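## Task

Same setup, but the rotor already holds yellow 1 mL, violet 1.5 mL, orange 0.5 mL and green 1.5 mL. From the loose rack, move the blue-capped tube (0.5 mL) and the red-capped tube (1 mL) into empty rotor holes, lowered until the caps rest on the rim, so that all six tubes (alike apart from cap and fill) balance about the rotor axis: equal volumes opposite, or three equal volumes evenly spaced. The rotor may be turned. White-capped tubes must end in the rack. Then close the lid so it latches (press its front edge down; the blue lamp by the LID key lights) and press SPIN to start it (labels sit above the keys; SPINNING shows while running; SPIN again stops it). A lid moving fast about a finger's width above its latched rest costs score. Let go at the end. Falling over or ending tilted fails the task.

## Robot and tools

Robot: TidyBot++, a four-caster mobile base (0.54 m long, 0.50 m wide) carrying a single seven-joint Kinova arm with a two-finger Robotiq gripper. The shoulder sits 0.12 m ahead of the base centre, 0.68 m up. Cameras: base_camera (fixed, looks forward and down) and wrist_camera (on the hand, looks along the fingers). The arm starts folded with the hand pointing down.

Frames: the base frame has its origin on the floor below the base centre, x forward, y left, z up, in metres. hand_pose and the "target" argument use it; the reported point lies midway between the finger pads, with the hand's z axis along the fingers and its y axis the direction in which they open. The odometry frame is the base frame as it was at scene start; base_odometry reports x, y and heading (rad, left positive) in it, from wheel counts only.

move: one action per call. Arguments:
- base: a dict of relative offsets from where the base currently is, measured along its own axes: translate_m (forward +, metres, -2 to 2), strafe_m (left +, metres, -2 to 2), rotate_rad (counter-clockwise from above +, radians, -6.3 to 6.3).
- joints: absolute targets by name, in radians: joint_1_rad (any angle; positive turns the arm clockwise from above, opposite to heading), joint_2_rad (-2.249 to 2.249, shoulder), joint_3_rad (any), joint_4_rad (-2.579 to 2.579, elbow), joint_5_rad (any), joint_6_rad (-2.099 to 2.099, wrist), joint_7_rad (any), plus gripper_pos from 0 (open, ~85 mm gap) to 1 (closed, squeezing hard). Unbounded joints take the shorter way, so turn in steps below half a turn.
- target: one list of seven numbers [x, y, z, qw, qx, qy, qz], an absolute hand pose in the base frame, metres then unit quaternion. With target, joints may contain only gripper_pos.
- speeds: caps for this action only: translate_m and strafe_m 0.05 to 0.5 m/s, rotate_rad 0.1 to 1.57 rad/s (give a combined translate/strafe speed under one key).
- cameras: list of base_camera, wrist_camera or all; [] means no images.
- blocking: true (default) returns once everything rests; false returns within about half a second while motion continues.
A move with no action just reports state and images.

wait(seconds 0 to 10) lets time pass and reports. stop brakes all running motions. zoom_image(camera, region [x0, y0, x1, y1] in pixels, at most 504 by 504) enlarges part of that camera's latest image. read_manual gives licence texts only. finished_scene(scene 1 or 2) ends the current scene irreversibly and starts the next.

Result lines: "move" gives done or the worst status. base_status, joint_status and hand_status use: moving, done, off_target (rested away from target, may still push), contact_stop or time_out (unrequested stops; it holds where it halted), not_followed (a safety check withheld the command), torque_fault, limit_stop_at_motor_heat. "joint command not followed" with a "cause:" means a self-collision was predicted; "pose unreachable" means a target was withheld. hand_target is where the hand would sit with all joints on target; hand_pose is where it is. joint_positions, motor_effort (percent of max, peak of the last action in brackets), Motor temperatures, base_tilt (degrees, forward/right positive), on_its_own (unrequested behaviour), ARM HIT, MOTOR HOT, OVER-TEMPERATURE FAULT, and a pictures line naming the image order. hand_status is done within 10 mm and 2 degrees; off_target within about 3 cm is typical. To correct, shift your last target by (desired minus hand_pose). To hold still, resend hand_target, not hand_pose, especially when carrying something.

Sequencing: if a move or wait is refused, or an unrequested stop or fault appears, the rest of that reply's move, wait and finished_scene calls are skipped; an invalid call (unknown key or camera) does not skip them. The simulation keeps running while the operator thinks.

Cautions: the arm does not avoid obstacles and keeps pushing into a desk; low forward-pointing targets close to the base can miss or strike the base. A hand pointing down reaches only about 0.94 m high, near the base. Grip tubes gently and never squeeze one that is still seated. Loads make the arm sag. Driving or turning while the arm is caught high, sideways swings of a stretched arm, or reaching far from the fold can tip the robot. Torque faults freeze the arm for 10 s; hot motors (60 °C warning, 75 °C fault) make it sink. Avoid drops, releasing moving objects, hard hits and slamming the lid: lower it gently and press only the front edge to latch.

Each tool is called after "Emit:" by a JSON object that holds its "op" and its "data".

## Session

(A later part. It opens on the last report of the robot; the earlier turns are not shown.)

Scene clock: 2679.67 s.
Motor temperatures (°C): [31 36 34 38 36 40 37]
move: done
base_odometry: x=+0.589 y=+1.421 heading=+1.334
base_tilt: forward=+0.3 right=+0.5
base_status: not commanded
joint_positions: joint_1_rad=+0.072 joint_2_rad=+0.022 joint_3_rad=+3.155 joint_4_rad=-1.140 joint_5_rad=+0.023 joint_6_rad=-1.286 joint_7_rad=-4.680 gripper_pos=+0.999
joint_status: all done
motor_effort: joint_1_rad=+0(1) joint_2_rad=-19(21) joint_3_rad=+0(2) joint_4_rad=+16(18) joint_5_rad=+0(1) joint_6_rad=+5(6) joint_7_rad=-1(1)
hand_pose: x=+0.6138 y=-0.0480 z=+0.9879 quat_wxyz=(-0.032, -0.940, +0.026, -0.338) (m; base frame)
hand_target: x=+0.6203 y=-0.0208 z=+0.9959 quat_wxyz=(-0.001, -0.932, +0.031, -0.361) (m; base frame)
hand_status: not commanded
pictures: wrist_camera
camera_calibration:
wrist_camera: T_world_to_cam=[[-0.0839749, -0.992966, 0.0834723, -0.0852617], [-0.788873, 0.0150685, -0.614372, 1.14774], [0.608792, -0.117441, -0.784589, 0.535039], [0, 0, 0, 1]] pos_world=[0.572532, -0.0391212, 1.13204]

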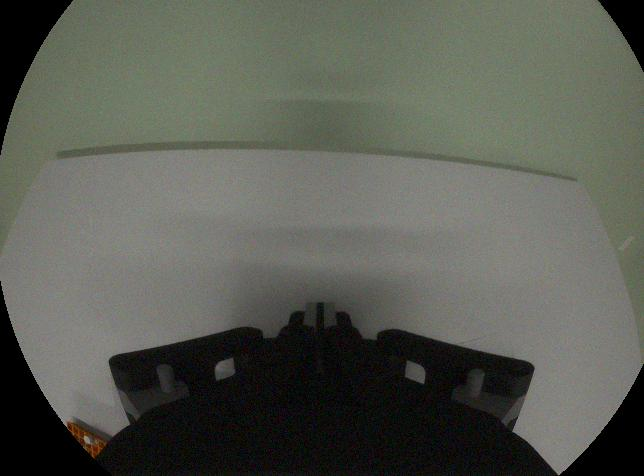

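Emit:
{"op": "move", "data": {"joints": {"joint_2_rad": -0.019, "joint_4_rad": -1.194, "joint_6_rad": -1.2345}, "cameras": []}}

Emit:
{"op": "move", "data": {"joints": {"joint_2_rad": -0.0445, "joint_4_rad": -1.224, "joint_6_rad": -1.2345}, "cameras": []}}

Emit:
{"op": "move", "data": {"joints": {"joint_2_rad": -0.07, "joint_4_rad": -1.2544, "joint_6_rad": -1.23}, "cameras": ["wrist_camera"]}}

Scene clock: 2700.77 s.
Motor temperatures (°C): [31 36 34 38 36 40 37]
move: done
base_odometry: x=+0.589 y=+1.421 heading=+1.334
base_tilt: forward=+0.4 right=+0.5
base_status: not commanded
joint_positions: joint_1_rad=+0.072 joint_2_rad=-0.001 joint_3_rad=+3.155 joint_4_rad=-1.176 joint_5_rad=+0.023 joint_6_rad=-1.285 joint_7_rad=-4.680 gripper_pos=+0.999
joint_status: all done
motor_effort: joint_1_rad=+0(1) joint_2_rad=-19(20) joint_3_rad=-1(2) joint_4_rad=+18(18) joint_5_rad=+1(1) joint_6_rad=+5(6) joint_7_rad=-1(1)
hand_pose: x=+0.6025 y=-0.0471 z=+0.9823 quat_wxyz=(-0.031, -0.942, +0.026, -0.333) (m; base frame)
hand_target: x=+0.6087 y=-0.0202 z=+0.9922 quat_wxyz=(-0.001, -0.933, +0.031, -0.358) (m; base frame)
hand_status: not commanded
pictures: none
No camera images: "cameras" was empty.

Scene clock: 2701.43 s.
Motor temperatures (°C): [31 36 34 38 36 40 37]
move: done
base_odometry: x=+0.589 y=+1.421 heading=+1.334
base_tilt: forward=+0.4 right=+0.5
base_status: not commanded
joint_positions: joint_1_rad=+0.072 joint_2_rad=-0.028 joint_3_rad=+3.155 joint_4_rad=-1.205 joint_5_rad=+0.023 joint_6_rad=-1.284 joint_7_rad=-4.680 gripper_pos=+0.999
joint_status: all done
motor_effort: joint_1_rad=+0(1) joint_2_rad=-17(19) joint_3_rad=-1(2) joint_4_rad=+18(18) joint_5_rad=+0(1) joint_6_rad=+5(6) joint_7_rad=+0(1)
hand_pose: x=+0.5913 y=-0.0461 z=+0.9808 quat_wxyz=(-0.031, -0.942, +0.026, -0.332) (m; base frame)
hand_target: x=+0.5975 y=-0.0196 z=+0.9896 quat_wxyz=(-0.001, -0.934, +0.031, -0.356) (m; base frame)
hand_status: not commanded
pictures: none
No camera images: "cameras" was empty.

Scene clock: 2702.10 s.
Motor temperatures (°C): [31 36 34 38 36 40 37]
move: done
base_odometry: x=+0.589 y=+1.421 heading=+1.334
base_tilt: forward=+0.4 right=+0.5
base_status: not commanded
joint_positions: joint_1_rad=+0.072 joint_2_rad=-0.053 joint_3_rad=+3.155 joint_4_rad=-1.236 joint_5_rad=+0.023 joint_6_rad=-1.282 joint_7_rad=-4.680 gripper_pos=+0.999
joint_status: all done
motor_effort: joint_1_rad=-1(1) joint_2_rad=-17(19) joint_3_rad=-1(2) joint_4_rad=+18(19) joint_5_rad=+0(1) joint_6_rad=+5(6) joint_7_rad=+0(1)
hand_pose: x=+0.5804 y=-0.0452 z=+0.9782 quat_wxyz=(-0.031, -0.943, +0.026, -0.331) (m; base frame)
hand_target: x=+0.5873 y=-0.0191 z=+0.9875 quat_wxyz=(-0.001, -0.934, +0.031, -0.356) (m; base frame)
hand_status: not commanded
pictures: wrist_camera
camera_calibration:
wrist_camera: T_world_to_cam=[[-0.0821431, -0.993205, 0.082441, -0.0845971], [-0.799083, 0.016202, -0.601003, 1.10836], [0.595583, -0.115245, -0.794984, 0.56597], [0, 0, 0, 1]] pos_world=[0.54164, -0.0367545, 1.12304]

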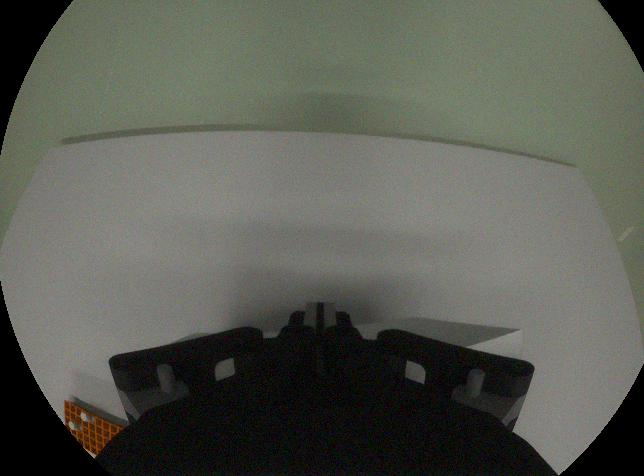

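Emit:
{"op": "move", "data": {"joints": {"joint_2_rad": -0.094, "joint_4_rad": -1.281, "joint_6_rad": -1.224}, "cameras": []}}

Emit:
{"op": "move", "data": {"joints": {"joint_2_rad": -0.118, "joint_4_rad": -1.311, "joint_6_rad": -1.218}, "cameras": []}}

Emit:
{"op": "move", "data": {"joints": {"joint_2_rad": -0.1415, "joint_4_rad": -1.341, "joint_6_rad": -1.212}, "cameras": ["wrist_camera"]}}

Scene clock: 2709.70 s.
Motor temperatures (°C): [31 36 34 38 36 40 37]
move: done
base_odometry: x=+0.589 y=+1.421 heading=+1.334
base_tilt: forward=+0.4 right=+0.5
base_status: not commanded
joint_positions: joint_1_rad=+0.072 joint_2_rad=-0.076 joint_3_rad=+3.155 joint_4_rad=-1.264 joint_5_rad=+0.023 joint_6_rad=-1.279 joint_7_rad=-4.680 gripper_pos=+0.999
joint_status: all done
motor_effort: joint_1_rad=-1(1) joint_2_rad=-15(18) joint_3_rad=-1(2) joint_4_rad=+18(19) joint_5_rad=+0(1) joint_6_rad=+5(6) joint_7_rad=+0(1)
hand_pose: x=+0.5710 y=-0.0445 z=+0.9755 quat_wxyz=(-0.030, -0.943, +0.026, -0.329) (m; base frame)
hand_target: x=+0.5784 y=-0.0187 z=+0.9866 quat_wxyz=(-0.001, -0.933, +0.031, -0.357) (m; base frame)
hand_status: not commanded
pictures: none
No camera images: "cameras" was empty.

Scene clock: 2710.37 s.
Motor temperatures (°C): [31 36 34 38 36 40 37]
move: done
base_odometry: x=+0.589 y=+1.421 heading=+1.334
base_tilt: forward=+0.4 right=+0.5
base_status: not commanded
joint_positions: joint_1_rad=+0.072 joint_2_rad=-0.099 joint_3_rad=+3.155 joint_4_rad=-1.296 joint_5_rad=+0.023 joint_6_rad=-1.276 joint_7_rad=-4.680 gripper_pos=+0.999
joint_status: all done
motor_effort: joint_1_rad=-1(1) joint_2_rad=-15(17) joint_3_rad=-1(2) joint_4_rad=+18(19) joint_5_rad=+0(1) joint_6_rad=+5(6) joint_7_rad=+0(1)
hand_pose: x=+0.5613 y=-0.0437 z=+0.9713 quat_wxyz=(-0.030, -0.944, +0.026, -0.327) (m; base frame)
hand_target: x=+0.5690 y=-0.0182 z=+0.9838 quat_wxyz=(-0.001, -0.933, +0.032, -0.357) (m; base frame)
hand_status: not commanded
pictures: none
No camera images: "cameras" was empty.

Scene clock: 2711.03 s.
Motor temperatures (°C): [31 36 34 38 36 40 37]
move: done
base_odometry: x=+0.589 y=+1.421 heading=+1.334
base_tilt: forward=+0.4 right=+0.5
base_status: not commanded
joint_positions: joint_1_rad=+0.072 joint_2_rad=-0.122 joint_3_rad=+3.155 joint_4_rad=-1.326 joint_5_rad=+0.023 joint_6_rad=-1.271 joint_7_rad=-4.680 gripper_pos=+0.999
joint_status: all done
motor_effort: joint_1_rad=+0(1) joint_2_rad=-15(17) joint_3_rad=-1(2) joint_4_rad=+18(19) joint_5_rad=+0(1) joint_6_rad=+6(6) joint_7_rad=-1(1)
hand_pose: x=+0.5518 y=-0.0430 z=+0.9676 quat_wxyz=(-0.030, -0.945, +0.026, -0.326) (m; base frame)
hand_target: x=+0.5599 y=-0.0178 z=+0.9805 quat_wxyz=(-0.001, -0.934, +0.032, -0.357) (m; base frame)
hand_status: not commanded
pictures: wrist_camera
camera_calibration:
wrist_camera: T_world_to_cam=[[-0.0810471, -0.993369, 0.0815496, -0.0835734], [-0.804774, 0.0169505, -0.593339, 1.07488], [0.588022, -0.113717, -0.800811, 0.584744], [0, 0, 0, 1]] pos_world=[0.514419, -0.0347433, 1.11285]

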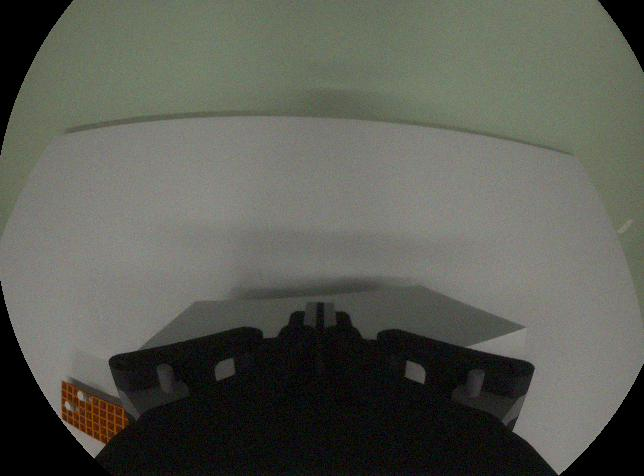

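Emit:
{"op": "move", "data": {"joints": {"joint_2_rad": -0.1665, "joint_4_rad": -1.371, "joint_6_rad": -1.212}, "cameras": []}}

Emit:
{"op": "move", "data": {"joints": {"joint_2_rad": -0.1913, "joint_4_rad": -1.4, "joint_6_rad": -1.212}, "cameras": []}}

Emit:
{"op": "move", "data": {"joints": {"joint_2_rad": -0.2203, "joint_4_rad": -1.4356, "joint_6_rad": -1.212}, "cameras": ["wrist_camera"]}}

Scene clock: 2735.93 s.
Motor temperatures (°C): [31 36 34 38 36 40 37]
move: done
base_odometry: x=+0.589 y=+1.421 heading=+1.334
base_tilt: forward=+0.4 right=+0.5
base_status: not commanded
joint_positions: joint_1_rad=+0.072 joint_2_rad=-0.147 joint_3_rad=+3.155 joint_4_rad=-1.357 joint_5_rad=+0.023 joint_6_rad=-1.270 joint_7_rad=-4.680 gripper_pos=+0.999
joint_status: all done
motor_effort: joint_1_rad=+0(1) joint_2_rad=-13(16) joint_3_rad=+0(2) joint_4_rad=+18(19) joint_5_rad=+0(1) joint_6_rad=+5(6) joint_7_rad=-1(1)
hand_pose: x=+0.5408 y=-0.0421 z=+0.9635 quat_wxyz=(-0.030, -0.945, +0.026, -0.323) (m; base frame)
hand_target: x=+0.5489 y=-0.0172 z=+0.9764 quat_wxyz=(-0.001, -0.934, +0.032, -0.355) (m; base frame)
hand_status: not commanded
pictures: none
No camera images: "cameras" was empty.

Scene clock: 2736.63 s.
Motor temperatures (°C): [31 36 34 38 36 40 37]
move: done
base_odometry: x=+0.589 y=+1.421 heading=+1.334
base_tilt: forward=+0.4 right=+0.5
base_status: not commanded
joint_positions: joint_1_rad=+0.072 joint_2_rad=-0.172 joint_3_rad=+3.155 joint_4_rad=-1.385 joint_5_rad=+0.023 joint_6_rad=-1.268 joint_7_rad=-4.680 gripper_pos=+0.999
joint_status: all done
motor_effort: joint_1_rad=-1(1) joint_2_rad=-13(15) joint_3_rad=+0(2) joint_4_rad=+18(19) joint_5_rad=+0(1) joint_6_rad=+5(6) joint_7_rad=+0(1)
hand_pose: x=+0.5304 y=-0.0413 z=+0.9606 quat_wxyz=(-0.029, -0.946, +0.026, -0.323) (m; base frame)
hand_target: x=+0.5381 y=-0.0167 z=+0.9724 quat_wxyz=(-0.001, -0.935, +0.032, -0.353) (m; base frame)
hand_status: not commanded
pictures: none
No camera images: "cameras" was empty.

Scene clock: 2737.33 s.
Motor temperatures (°C): [31 36 34 38 36 40 37]
move: done
base_odometry: x=+0.589 y=+1.421 heading=+1.334
base_tilt: forward=+0.4 right=+0.5
base_status: not commanded
joint_positions: joint_1_rad=+0.072 joint_2_rad=-0.202 joint_3_rad=+3.155 joint_4_rad=-1.422 joint_5_rad=+0.023 joint_6_rad=-1.268 joint_7_rad=-4.680 gripper_pos=+0.999
joint_status: all done
motor_effort: joint_1_rad=+0(1) joint_2_rad=-11(14) joint_3_rad=-1(2) joint_4_rad=+18(19) joint_5_rad=+1(1) joint_6_rad=+5(6) joint_7_rad=+0(1)
hand_pose: x=+0.5174 y=-0.0402 z=+0.9550 quat_wxyz=(-0.029, -0.947, +0.026, -0.320) (m; base frame)
hand_target: x=+0.5254 y=-0.0161 z=+0.9666 quat_wxyz=(-0.001, -0.936, +0.032, -0.350) (m; base frame)
hand_status: not commanded
pictures: wrist_camera
camera_calibration:
wrist_camera: T_world_to_cam=[[-0.079734, -0.993564, 0.0804586, -0.0822443], [-0.812403, 0.0179992, -0.582819, 1.03357], [0.577619, -0.111835, -0.808609, 0.608097], [0, 0, 0, 1]] pos_world=[0.481868, -0.0323117, 1.10071]

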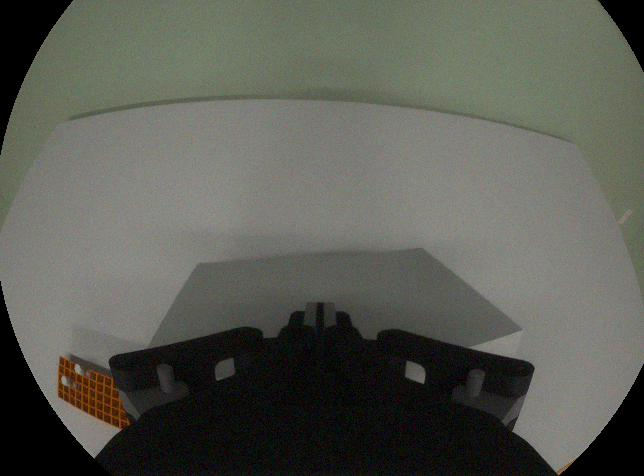

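Emit:
{"op": "move", "data": {"joints": {"joint_2_rad": -0.244, "joint_4_rad": -1.47, "joint_6_rad": -1.205}, "cameras": []}}

Emit:
{"op": "move", "data": {"joints": {"joint_2_rad": -0.268, "joint_4_rad": -1.505, "joint_6_rad": -1.198}, "cameras": []}}

Emit:
{"op": "move", "data": {"joints": {"joint_2_rad": -0.2846, "joint_4_rad": -1.533, "joint_6_rad": -1.187}, "cameras": ["wrist_camera"]}}

Scene clock: 2762.40 s.
Motor temperatures (°C): [31 36 34 38 36 40 37]
move: done
base_odometry: x=+0.589 y=+1.421 heading=+1.334
base_tilt: forward=+0.3 right=+0.5
base_status: not commanded
joint_positions: joint_1_rad=+0.072 joint_2_rad=-0.225 joint_3_rad=+3.155 joint_4_rad=-1.456 joint_5_rad=+0.023 joint_6_rad=-1.263 joint_7_rad=-4.680 gripper_pos=+0.999
joint_status: all done
motor_effort: joint_1_rad=-1(1) joint_2_rad=-11(13) joint_3_rad=-2(2) joint_4_rad=+18(19) joint_5_rad=+1(1) joint_6_rad=+6(6) joint_7_rad=+0(1)
hand_pose: x=+0.5075 y=-0.0394 z=+0.9484 quat_wxyz=(-0.029, -0.948, +0.026, -0.317) (m; base frame)
hand_target: x=+0.5160 y=-0.0156 z=+0.9604 quat_wxyz=(-0.001, -0.937, +0.032, -0.348) (m; base frame)
hand_status: not commanded
pictures: none
No camera images: "cameras" was empty.

Scene clock: 2763.10 s.
Motor temperatures (°C): [31 36 34 38 36 40 37]
move: done
base_odometry: x=+0.589 y=+1.421 heading=+1.334
base_tilt: forward=+0.4 right=+0.5
base_status: not commanded
joint_positions: joint_1_rad=+0.072 joint_2_rad=-0.249 joint_3_rad=+3.155 joint_4_rad=-1.491 joint_5_rad=+0.023 joint_6_rad=-1.257 joint_7_rad=-4.680 gripper_pos=+0.999
joint_status: all done
motor_effort: joint_1_rad=-1(1) joint_2_rad=-10(12) joint_3_rad=-1(2) joint_4_rad=+18(20) joint_5_rad=+0(1) joint_6_rad=+6(6) joint_7_rad=+0(1)
hand_pose: x=+0.4975 y=-0.0386 z=+0.9421 quat_wxyz=(-0.028, -0.948, +0.025, -0.315) (m; base frame)
hand_target: x=+0.5064 y=-0.0151 z=+0.9538 quat_wxyz=(-0.001, -0.938, +0.032, -0.346) (m; base frame)
hand_status: not commanded
pictures: none
No camera images: "cameras" was empty.

Scene clock: 2763.73 s.
Motor temperatures (°C): [31 36 34 38 36 40 37]
move: done
base_odometry: x=+0.589 y=+1.421 heading=+1.334
base_tilt: forward=+0.3 right=+0.4
base_status: not commanded
joint_positions: joint_1_rad=+0.072 joint_2_rad=-0.265 joint_3_rad=+3.155 joint_4_rad=-1.518 joint_5_rad=+0.023 joint_6_rad=-1.248 joint_7_rad=-4.680 gripper_pos=+0.999
joint_status: all done
motor_effort: joint_1_rad=-1(1) joint_2_rad=-9(11) joint_3_rad=-1(2) joint_4_rad=+18(20) joint_5_rad=+0(1) joint_6_rad=+5(7) joint_7_rad=-1(1)
hand_pose: x=+0.4916 y=-0.0380 z=+0.9366 quat_wxyz=(-0.028, -0.949, +0.025, -0.314) (m; base frame)
hand_target: x=+0.5008 y=-0.0149 z=+0.9484 quat_wxyz=(-0.001, -0.938, +0.032, -0.346) (m; base frame)
hand_status: not commanded
pictures: wrist_camera
camera_calibration:
wrist_camera: T_world_to_cam=[[-0.0780879, -0.993758, 0.079664, -0.0807479], [-0.819849, 0.0185461, -0.572279, 0.995664], [0.567229, -0.110001, -0.816181, 0.620616], [0, 0, 0, 1]] pos_world=[0.457958, -0.0304415, 1.08276]

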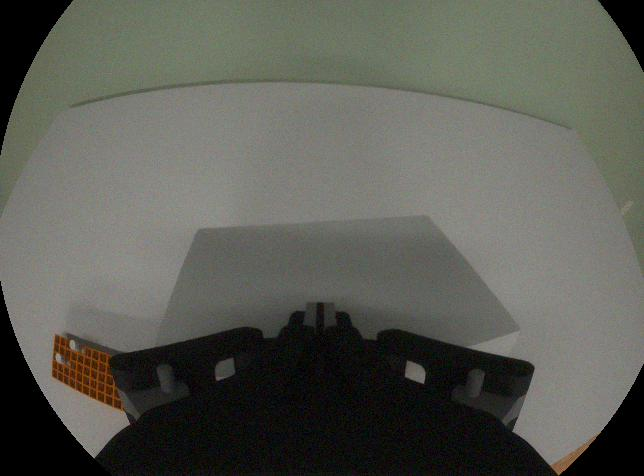

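Emit:
{"op": "move", "data": {"joints": {"joint_2_rad": -0.3012, "joint_4_rad": -1.5617, "joint_6_rad": -1.175}, "cameras": []}}

Emit:
{"op": "move", "data": {"joints": {"joint_2_rad": -0.317, "joint_4_rad": -1.5906, "joint_6_rad": -1.162}, "cameras": []}}

Emit:
{"op": "move", "data": {"joints": {"joint_2_rad": -0.3328, "joint_4_rad": -1.6195, "joint_6_rad": -1.149}, "cameras": ["wrist_camera"]}}

Scene clock: 2772.77 s.
Motor temperatures (°C): [31 36 34 38 36 40 37]
move: done
base_odometry: x=+0.589 y=+1.421 heading=+1.334
base_tilt: forward=+0.4 right=+0.5
base_status: not commanded
joint_positions: joint_1_rad=+0.072 joint_2_rad=-0.282 joint_3_rad=+3.155 joint_4_rad=-1.548 joint_5_rad=+0.023 joint_6_rad=-1.237 joint_7_rad=-4.680 gripper_pos=+0.999
joint_status: all done
motor_effort: joint_1_rad=-1(1) joint_2_rad=-10(10) joint_3_rad=-1(2) joint_4_rad=+19(19) joint_5_rad=+0(1) joint_6_rad=+6(6) joint_7_rad=+0(1)
hand_pose: x=+0.4857 y=-0.0375 z=+0.9303 quat_wxyz=(-0.028, -0.949, +0.025, -0.312) (m; base frame)
hand_target: x=+0.4953 y=-0.0146 z=+0.9428 quat_wxyz=(-0.001, -0.938, +0.032, -0.346) (m; base frame)
hand_status: not commanded
pictures: none
No camera images: "cameras" was empty.

Scene clock: 2773.40 s.
Motor temperatures (°C): [31 36 34 38 36 40 37]
move: done
base_odometry: x=+0.589 y=+1.421 heading=+1.334
base_tilt: forward=+0.4 right=+0.5
base_status: not commanded
joint_positions: joint_1_rad=+0.072 joint_2_rad=-0.297 joint_3_rad=+3.155 joint_4_rad=-1.576 joint_5_rad=+0.023 joint_6_rad=-1.225 joint_7_rad=-4.680 gripper_pos=+0.999
joint_status: all done
motor_effort: joint_1_rad=-1(1) joint_2_rad=-9(10) joint_3_rad=+0(2) joint_4_rad=+18(20) joint_5_rad=+0(1) joint_6_rad=+5(6) joint_7_rad=-1(1)
hand_pose: x=+0.4803 y=-0.0370 z=+0.9245 quat_wxyz=(-0.028, -0.949, +0.025, -0.312) (m; base frame)
hand_target: x=+0.4901 y=-0.0144 z=+0.9368 quat_wxyz=(-0.001, -0.938, +0.032, -0.346) (m; base frame)
hand_status: not commanded
pictures: none
No camera images: "cameras" was empty.

Scene clock: 2774.03 s.
Motor temperatures (°C): [31 36 34 38 36 40 37]
move: done
base_odometry: x=+0.589 y=+1.421 heading=+1.334
base_tilt: forward=+0.3 right=+0.5
base_status: not commanded
joint_positions: joint_1_rad=+0.072 joint_2_rad=-0.313 joint_3_rad=+3.155 joint_4_rad=-1.605 joint_5_rad=+0.023 joint_6_rad=-1.213 joint_7_rad=-4.680 gripper_pos=+0.999
joint_status: all done
motor_effort: joint_1_rad=-1(1) joint_2_rad=-8(10) joint_3_rad=-1(2) joint_4_rad=+18(20) joint_5_rad=+0(1) joint_6_rad=+6(6) joint_7_rad=+0(1)
hand_pose: x=+0.4750 y=-0.0366 z=+0.9183 quat_wxyz=(-0.028, -0.949, +0.025, -0.312) (m; base frame)
hand_target: x=+0.4850 y=-0.0141 z=+0.9307 quat_wxyz=(-0.001, -0.938, +0.032, -0.346) (m; base frame)
hand_status: not commanded
pictures: wrist_camera
camera_calibration:
wrist_camera: T_world_to_cam=[[-0.0767985, -0.993892, 0.0792524, -0.0793499], [-0.822255, 0.018178, -0.568829, 0.969457], [0.563914, -0.108851, -0.818629, 0.619131], [0, 0, 0, 1]] pos_world=[0.44191, -0.0290951, 1.06458]

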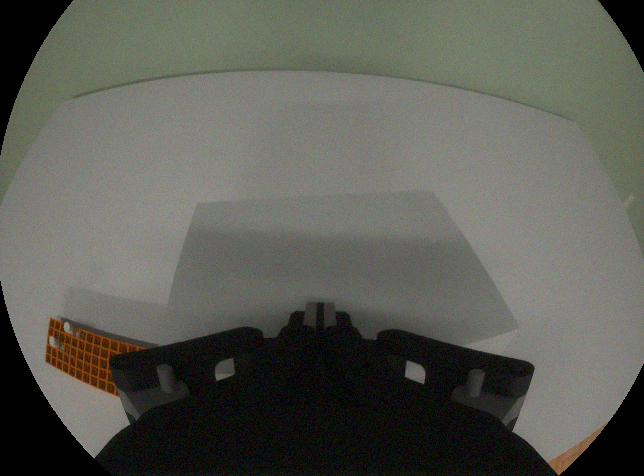

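Emit:
{"op": "move", "data": {"joints": {"joint_2_rad": -0.3441, "joint_4_rad": -1.6437, "joint_6_rad": -1.136}, "cameras": []}}

Emit:
{"op": "move", "data": {"joints": {"joint_2_rad": -0.3554, "joint_4_rad": -1.6679, "joint_6_rad": -1.123}, "cameras": []}}

Emit:
{"op": "move", "data": {"joints": {"joint_2_rad": -0.3628, "joint_4_rad": -1.6873, "joint_6_rad": -1.111}, "cameras": ["wrist_camera"]}}

Scene clock: 2782.17 s.
Motor temperatures (°C): [31 36 34 38 36 40 37]
move: done
base_odometry: x=+0.589 y=+1.421 heading=+1.334
base_tilt: forward=+0.4 right=+0.5
base_status: not commanded
joint_positions: joint_1_rad=+0.072 joint_2_rad=-0.324 joint_3_rad=+3.155 joint_4_rad=-1.630 joint_5_rad=+0.023 joint_6_rad=-1.200 joint_7_rad=-4.680 gripper_pos=+0.999
joint_status: all done
motor_effort: joint_1_rad=-1(1) joint_2_rad=-7(9) joint_3_rad=-1(2) joint_4_rad=+19(20) joint_5_rad=+0(1) joint_6_rad=+6(6) joint_7_rad=+0(1)
hand_pose: x=+0.4715 y=-0.0362 z=+0.9127 quat_wxyz=(-0.028, -0.950, +0.025, -0.311) (m; base frame)
hand_target: x=+0.4816 y=-0.0140 z=+0.9253 quat_wxyz=(-0.001, -0.938, +0.032, -0.346) (m; base frame)
hand_status: not commanded
pictures: none
No camera images: "cameras" was empty.

Scene clock: 2782.77 s.
Motor temperatures (°C): [31 36 34 38 36 40 37]
move: done
base_odometry: x=+0.589 y=+1.421 heading=+1.334
base_tilt: forward=+0.3 right=+0.5
base_status: not commanded
joint_positions: joint_1_rad=+0.072 joint_2_rad=-0.335 joint_3_rad=+3.155 joint_4_rad=-1.654 joint_5_rad=+0.023 joint_6_rad=-1.188 joint_7_rad=-4.680 gripper_pos=+0.999
joint_status: all done
motor_effort: joint_1_rad=-1(1) joint_2_rad=-7(8) joint_3_rad=+0(2) joint_4_rad=+19(20) joint_5_rad=+1(1) joint_6_rad=+6(6) joint_7_rad=-1(1)
hand_pose: x=+0.4680 y=-0.0359 z=+0.9070 quat_wxyz=(-0.028, -0.950, +0.025, -0.311) (m; base frame)
hand_target: x=+0.4783 y=-0.0138 z=+0.9197 quat_wxyz=(-0.001, -0.938, +0.032, -0.346) (m; base frame)
hand_status: not commanded
pictures: none
No camera images: "cameras" was empty.

Scene clock: 2783.37 s.
Motor temperatures (°C): [31 36 34 38 36 40 37]
move: done
base_odometry: x=+0.589 y=+1.421 heading=+1.334
base_tilt: forward=+0.4 right=+0.5
base_status: not commanded
joint_positions: joint_1_rad=+0.072 joint_2_rad=-0.343 joint_3_rad=+3.155 joint_4_rad=-1.673 joint_5_rad=+0.023 joint_6_rad=-1.176 joint_7_rad=-4.680 gripper_pos=+0.999
joint_status: all done
motor_effort: joint_1_rad=-1(1) joint_2_rad=-7(8) joint_3_rad=-2(2) joint_4_rad=+19(19) joint_5_rad=+1(1) joint_6_rad=+5(6) joint_7_rad=-1(1)
hand_pose: x=+0.4659 y=-0.0357 z=+0.9024 quat_wxyz=(-0.027, -0.950, +0.025, -0.311) (m; base frame)
hand_target: x=+0.4763 y=-0.0137 z=+0.9150 quat_wxyz=(-0.001, -0.938, +0.032, -0.346) (m; base frame)
hand_status: not commanded
pictures: wrist_camera
camera_calibration:
wrist_camera: T_world_to_cam=[[-0.075735, -0.993988, 0.0790761, -0.078238], [-0.823217, 0.0175801, -0.567454, 0.952142], [0.562652, -0.108073, -0.819599, 0.612812], [0, 0, 0, 1]] pos_world=[0.433095, -0.0282779, 1.04874]

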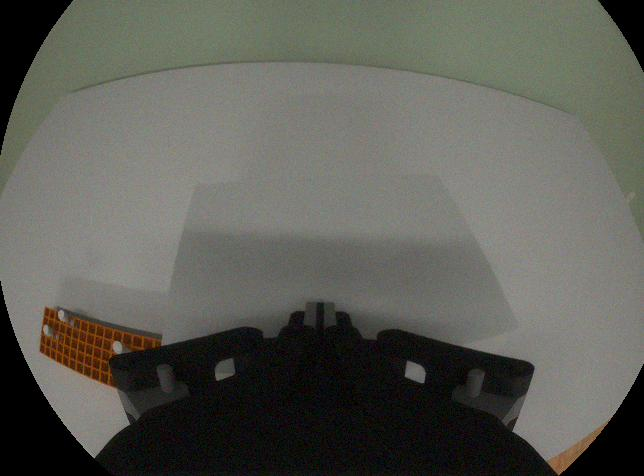

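Emit:
{"op": "move", "data": {"joints": {"joint_2_rad": -0.3702, "joint_4_rad": -1.7067, "joint_6_rad": -1.099}, "cameras": []}}

Emit:
{"op": "move", "data": {"joints": {"joint_2_rad": -0.3768, "joint_4_rad": -1.7258, "joint_6_rad": -1.0865}, "cameras": []}}

Emit:
{"op": "move", "data": {"joints": {"joint_2_rad": -0.3833, "joint_4_rad": -1.7448, "joint_6_rad": -1.0743}, "cameras": ["wrist_camera"]}}

Scene clock: 2789.73 s.
Motor temperatures (°C): [31 36 34 38 36 40 37]
move: done
base_odometry: x=+0.589 y=+1.421 heading=+1.334
base_tilt: forward=+0.4 right=+0.5
base_status: not commanded
joint_positions: joint_1_rad=+0.072 joint_2_rad=-0.350 joint_3_rad=+3.155 joint_4_rad=-1.693 joint_5_rad=+0.023 joint_6_rad=-1.164 joint_7_rad=-4.680 gripper_pos=+0.999
joint_status: all done
motor_effort: joint_1_rad=-1(1) joint_2_rad=-7(9) joint_3_rad=-1(2) joint_4_rad=+19(20) joint_5_rad=+1(1) joint_6_rad=+6(7) joint_7_rad=-1(1)
hand_pose: x=+0.4639 y=-0.0354 z=+0.8975 quat_wxyz=(-0.027, -0.950, +0.024, -0.311) (m; base frame)
hand_target: x=+0.4743 y=-0.0136 z=+0.9102 quat_wxyz=(-0.001, -0.938, +0.032, -0.346) (m; base frame)
hand_status: not commanded
pictures: none
No camera images: "cameras" was empty.

Scene clock: 2790.33 s.
Motor temperatures (°C): [31 36 34 38 36 40 37]
move: done
base_odometry: x=+0.589 y=+1.421 heading=+1.334
base_tilt: forward=+0.4 right=+0.5
base_status: not commanded
joint_positions: joint_1_rad=+0.072 joint_2_rad=-0.357 joint_3_rad=+3.155 joint_4_rad=-1.712 joint_5_rad=+0.023 joint_6_rad=-1.152 joint_7_rad=-4.680 gripper_pos=+0.999
joint_status: all done
motor_effort: joint_1_rad=-1(1) joint_2_rad=-6(7) joint_3_rad=-1(2) joint_4_rad=+18(20) joint_5_rad=+0(1) joint_6_rad=+5(6) joint_7_rad=-1(1)
hand_pose: x=+0.4621 y=-0.0352 z=+0.8928 quat_wxyz=(-0.027, -0.950, +0.024, -0.311) (m; base frame)
hand_target: x=+0.4726 y=-0.0136 z=+0.9054 quat_wxyz=(-0.001, -0.938, +0.032, -0.346) (m; base frame)
hand_status: not commanded
pictures: none
No camera images: "cameras" was empty.

Scene clock: 2790.93 s.
Motor temperatures (°C): [31 36 34 38 36 40 37]
move: done
base_odometry: x=+0.589 y=+1.421 heading=+1.334
base_tilt: forward=+0.4 right=+0.5
base_status: not commanded
joint_positions: joint_1_rad=+0.072 joint_2_rad=-0.363 joint_3_rad=+3.155 joint_4_rad=-1.730 joint_5_rad=+0.023 joint_6_rad=-1.140 joint_7_rad=-4.680 gripper_pos=+0.999
joint_status: all done
motor_effort: joint_1_rad=-1(1) joint_2_rad=-7(7) joint_3_rad=-1(2) joint_4_rad=+19(19) joint_5_rad=+1(1) joint_6_rad=+6(6) joint_7_rad=+0(1)
hand_pose: x=+0.4603 y=-0.0350 z=+0.8880 quat_wxyz=(-0.027, -0.950, +0.024, -0.311) (m; base frame)
hand_target: x=+0.4708 y=-0.0135 z=+0.9004 quat_wxyz=(-0.001, -0.938, +0.032, -0.346) (m; base frame)
hand_status: not commanded
pictures: wrist_camera
camera_calibration:
wrist_camera: T_world_to_cam=[[-0.0747976, -0.994065, 0.0789963, -0.0772695], [-0.823501, 0.0169003, -0.567063, 0.939131], [0.562362, -0.107468, -0.819878, 0.604656], [0, 0, 0, 1]] pos_world=[0.427561, -0.027701, 1.03439]

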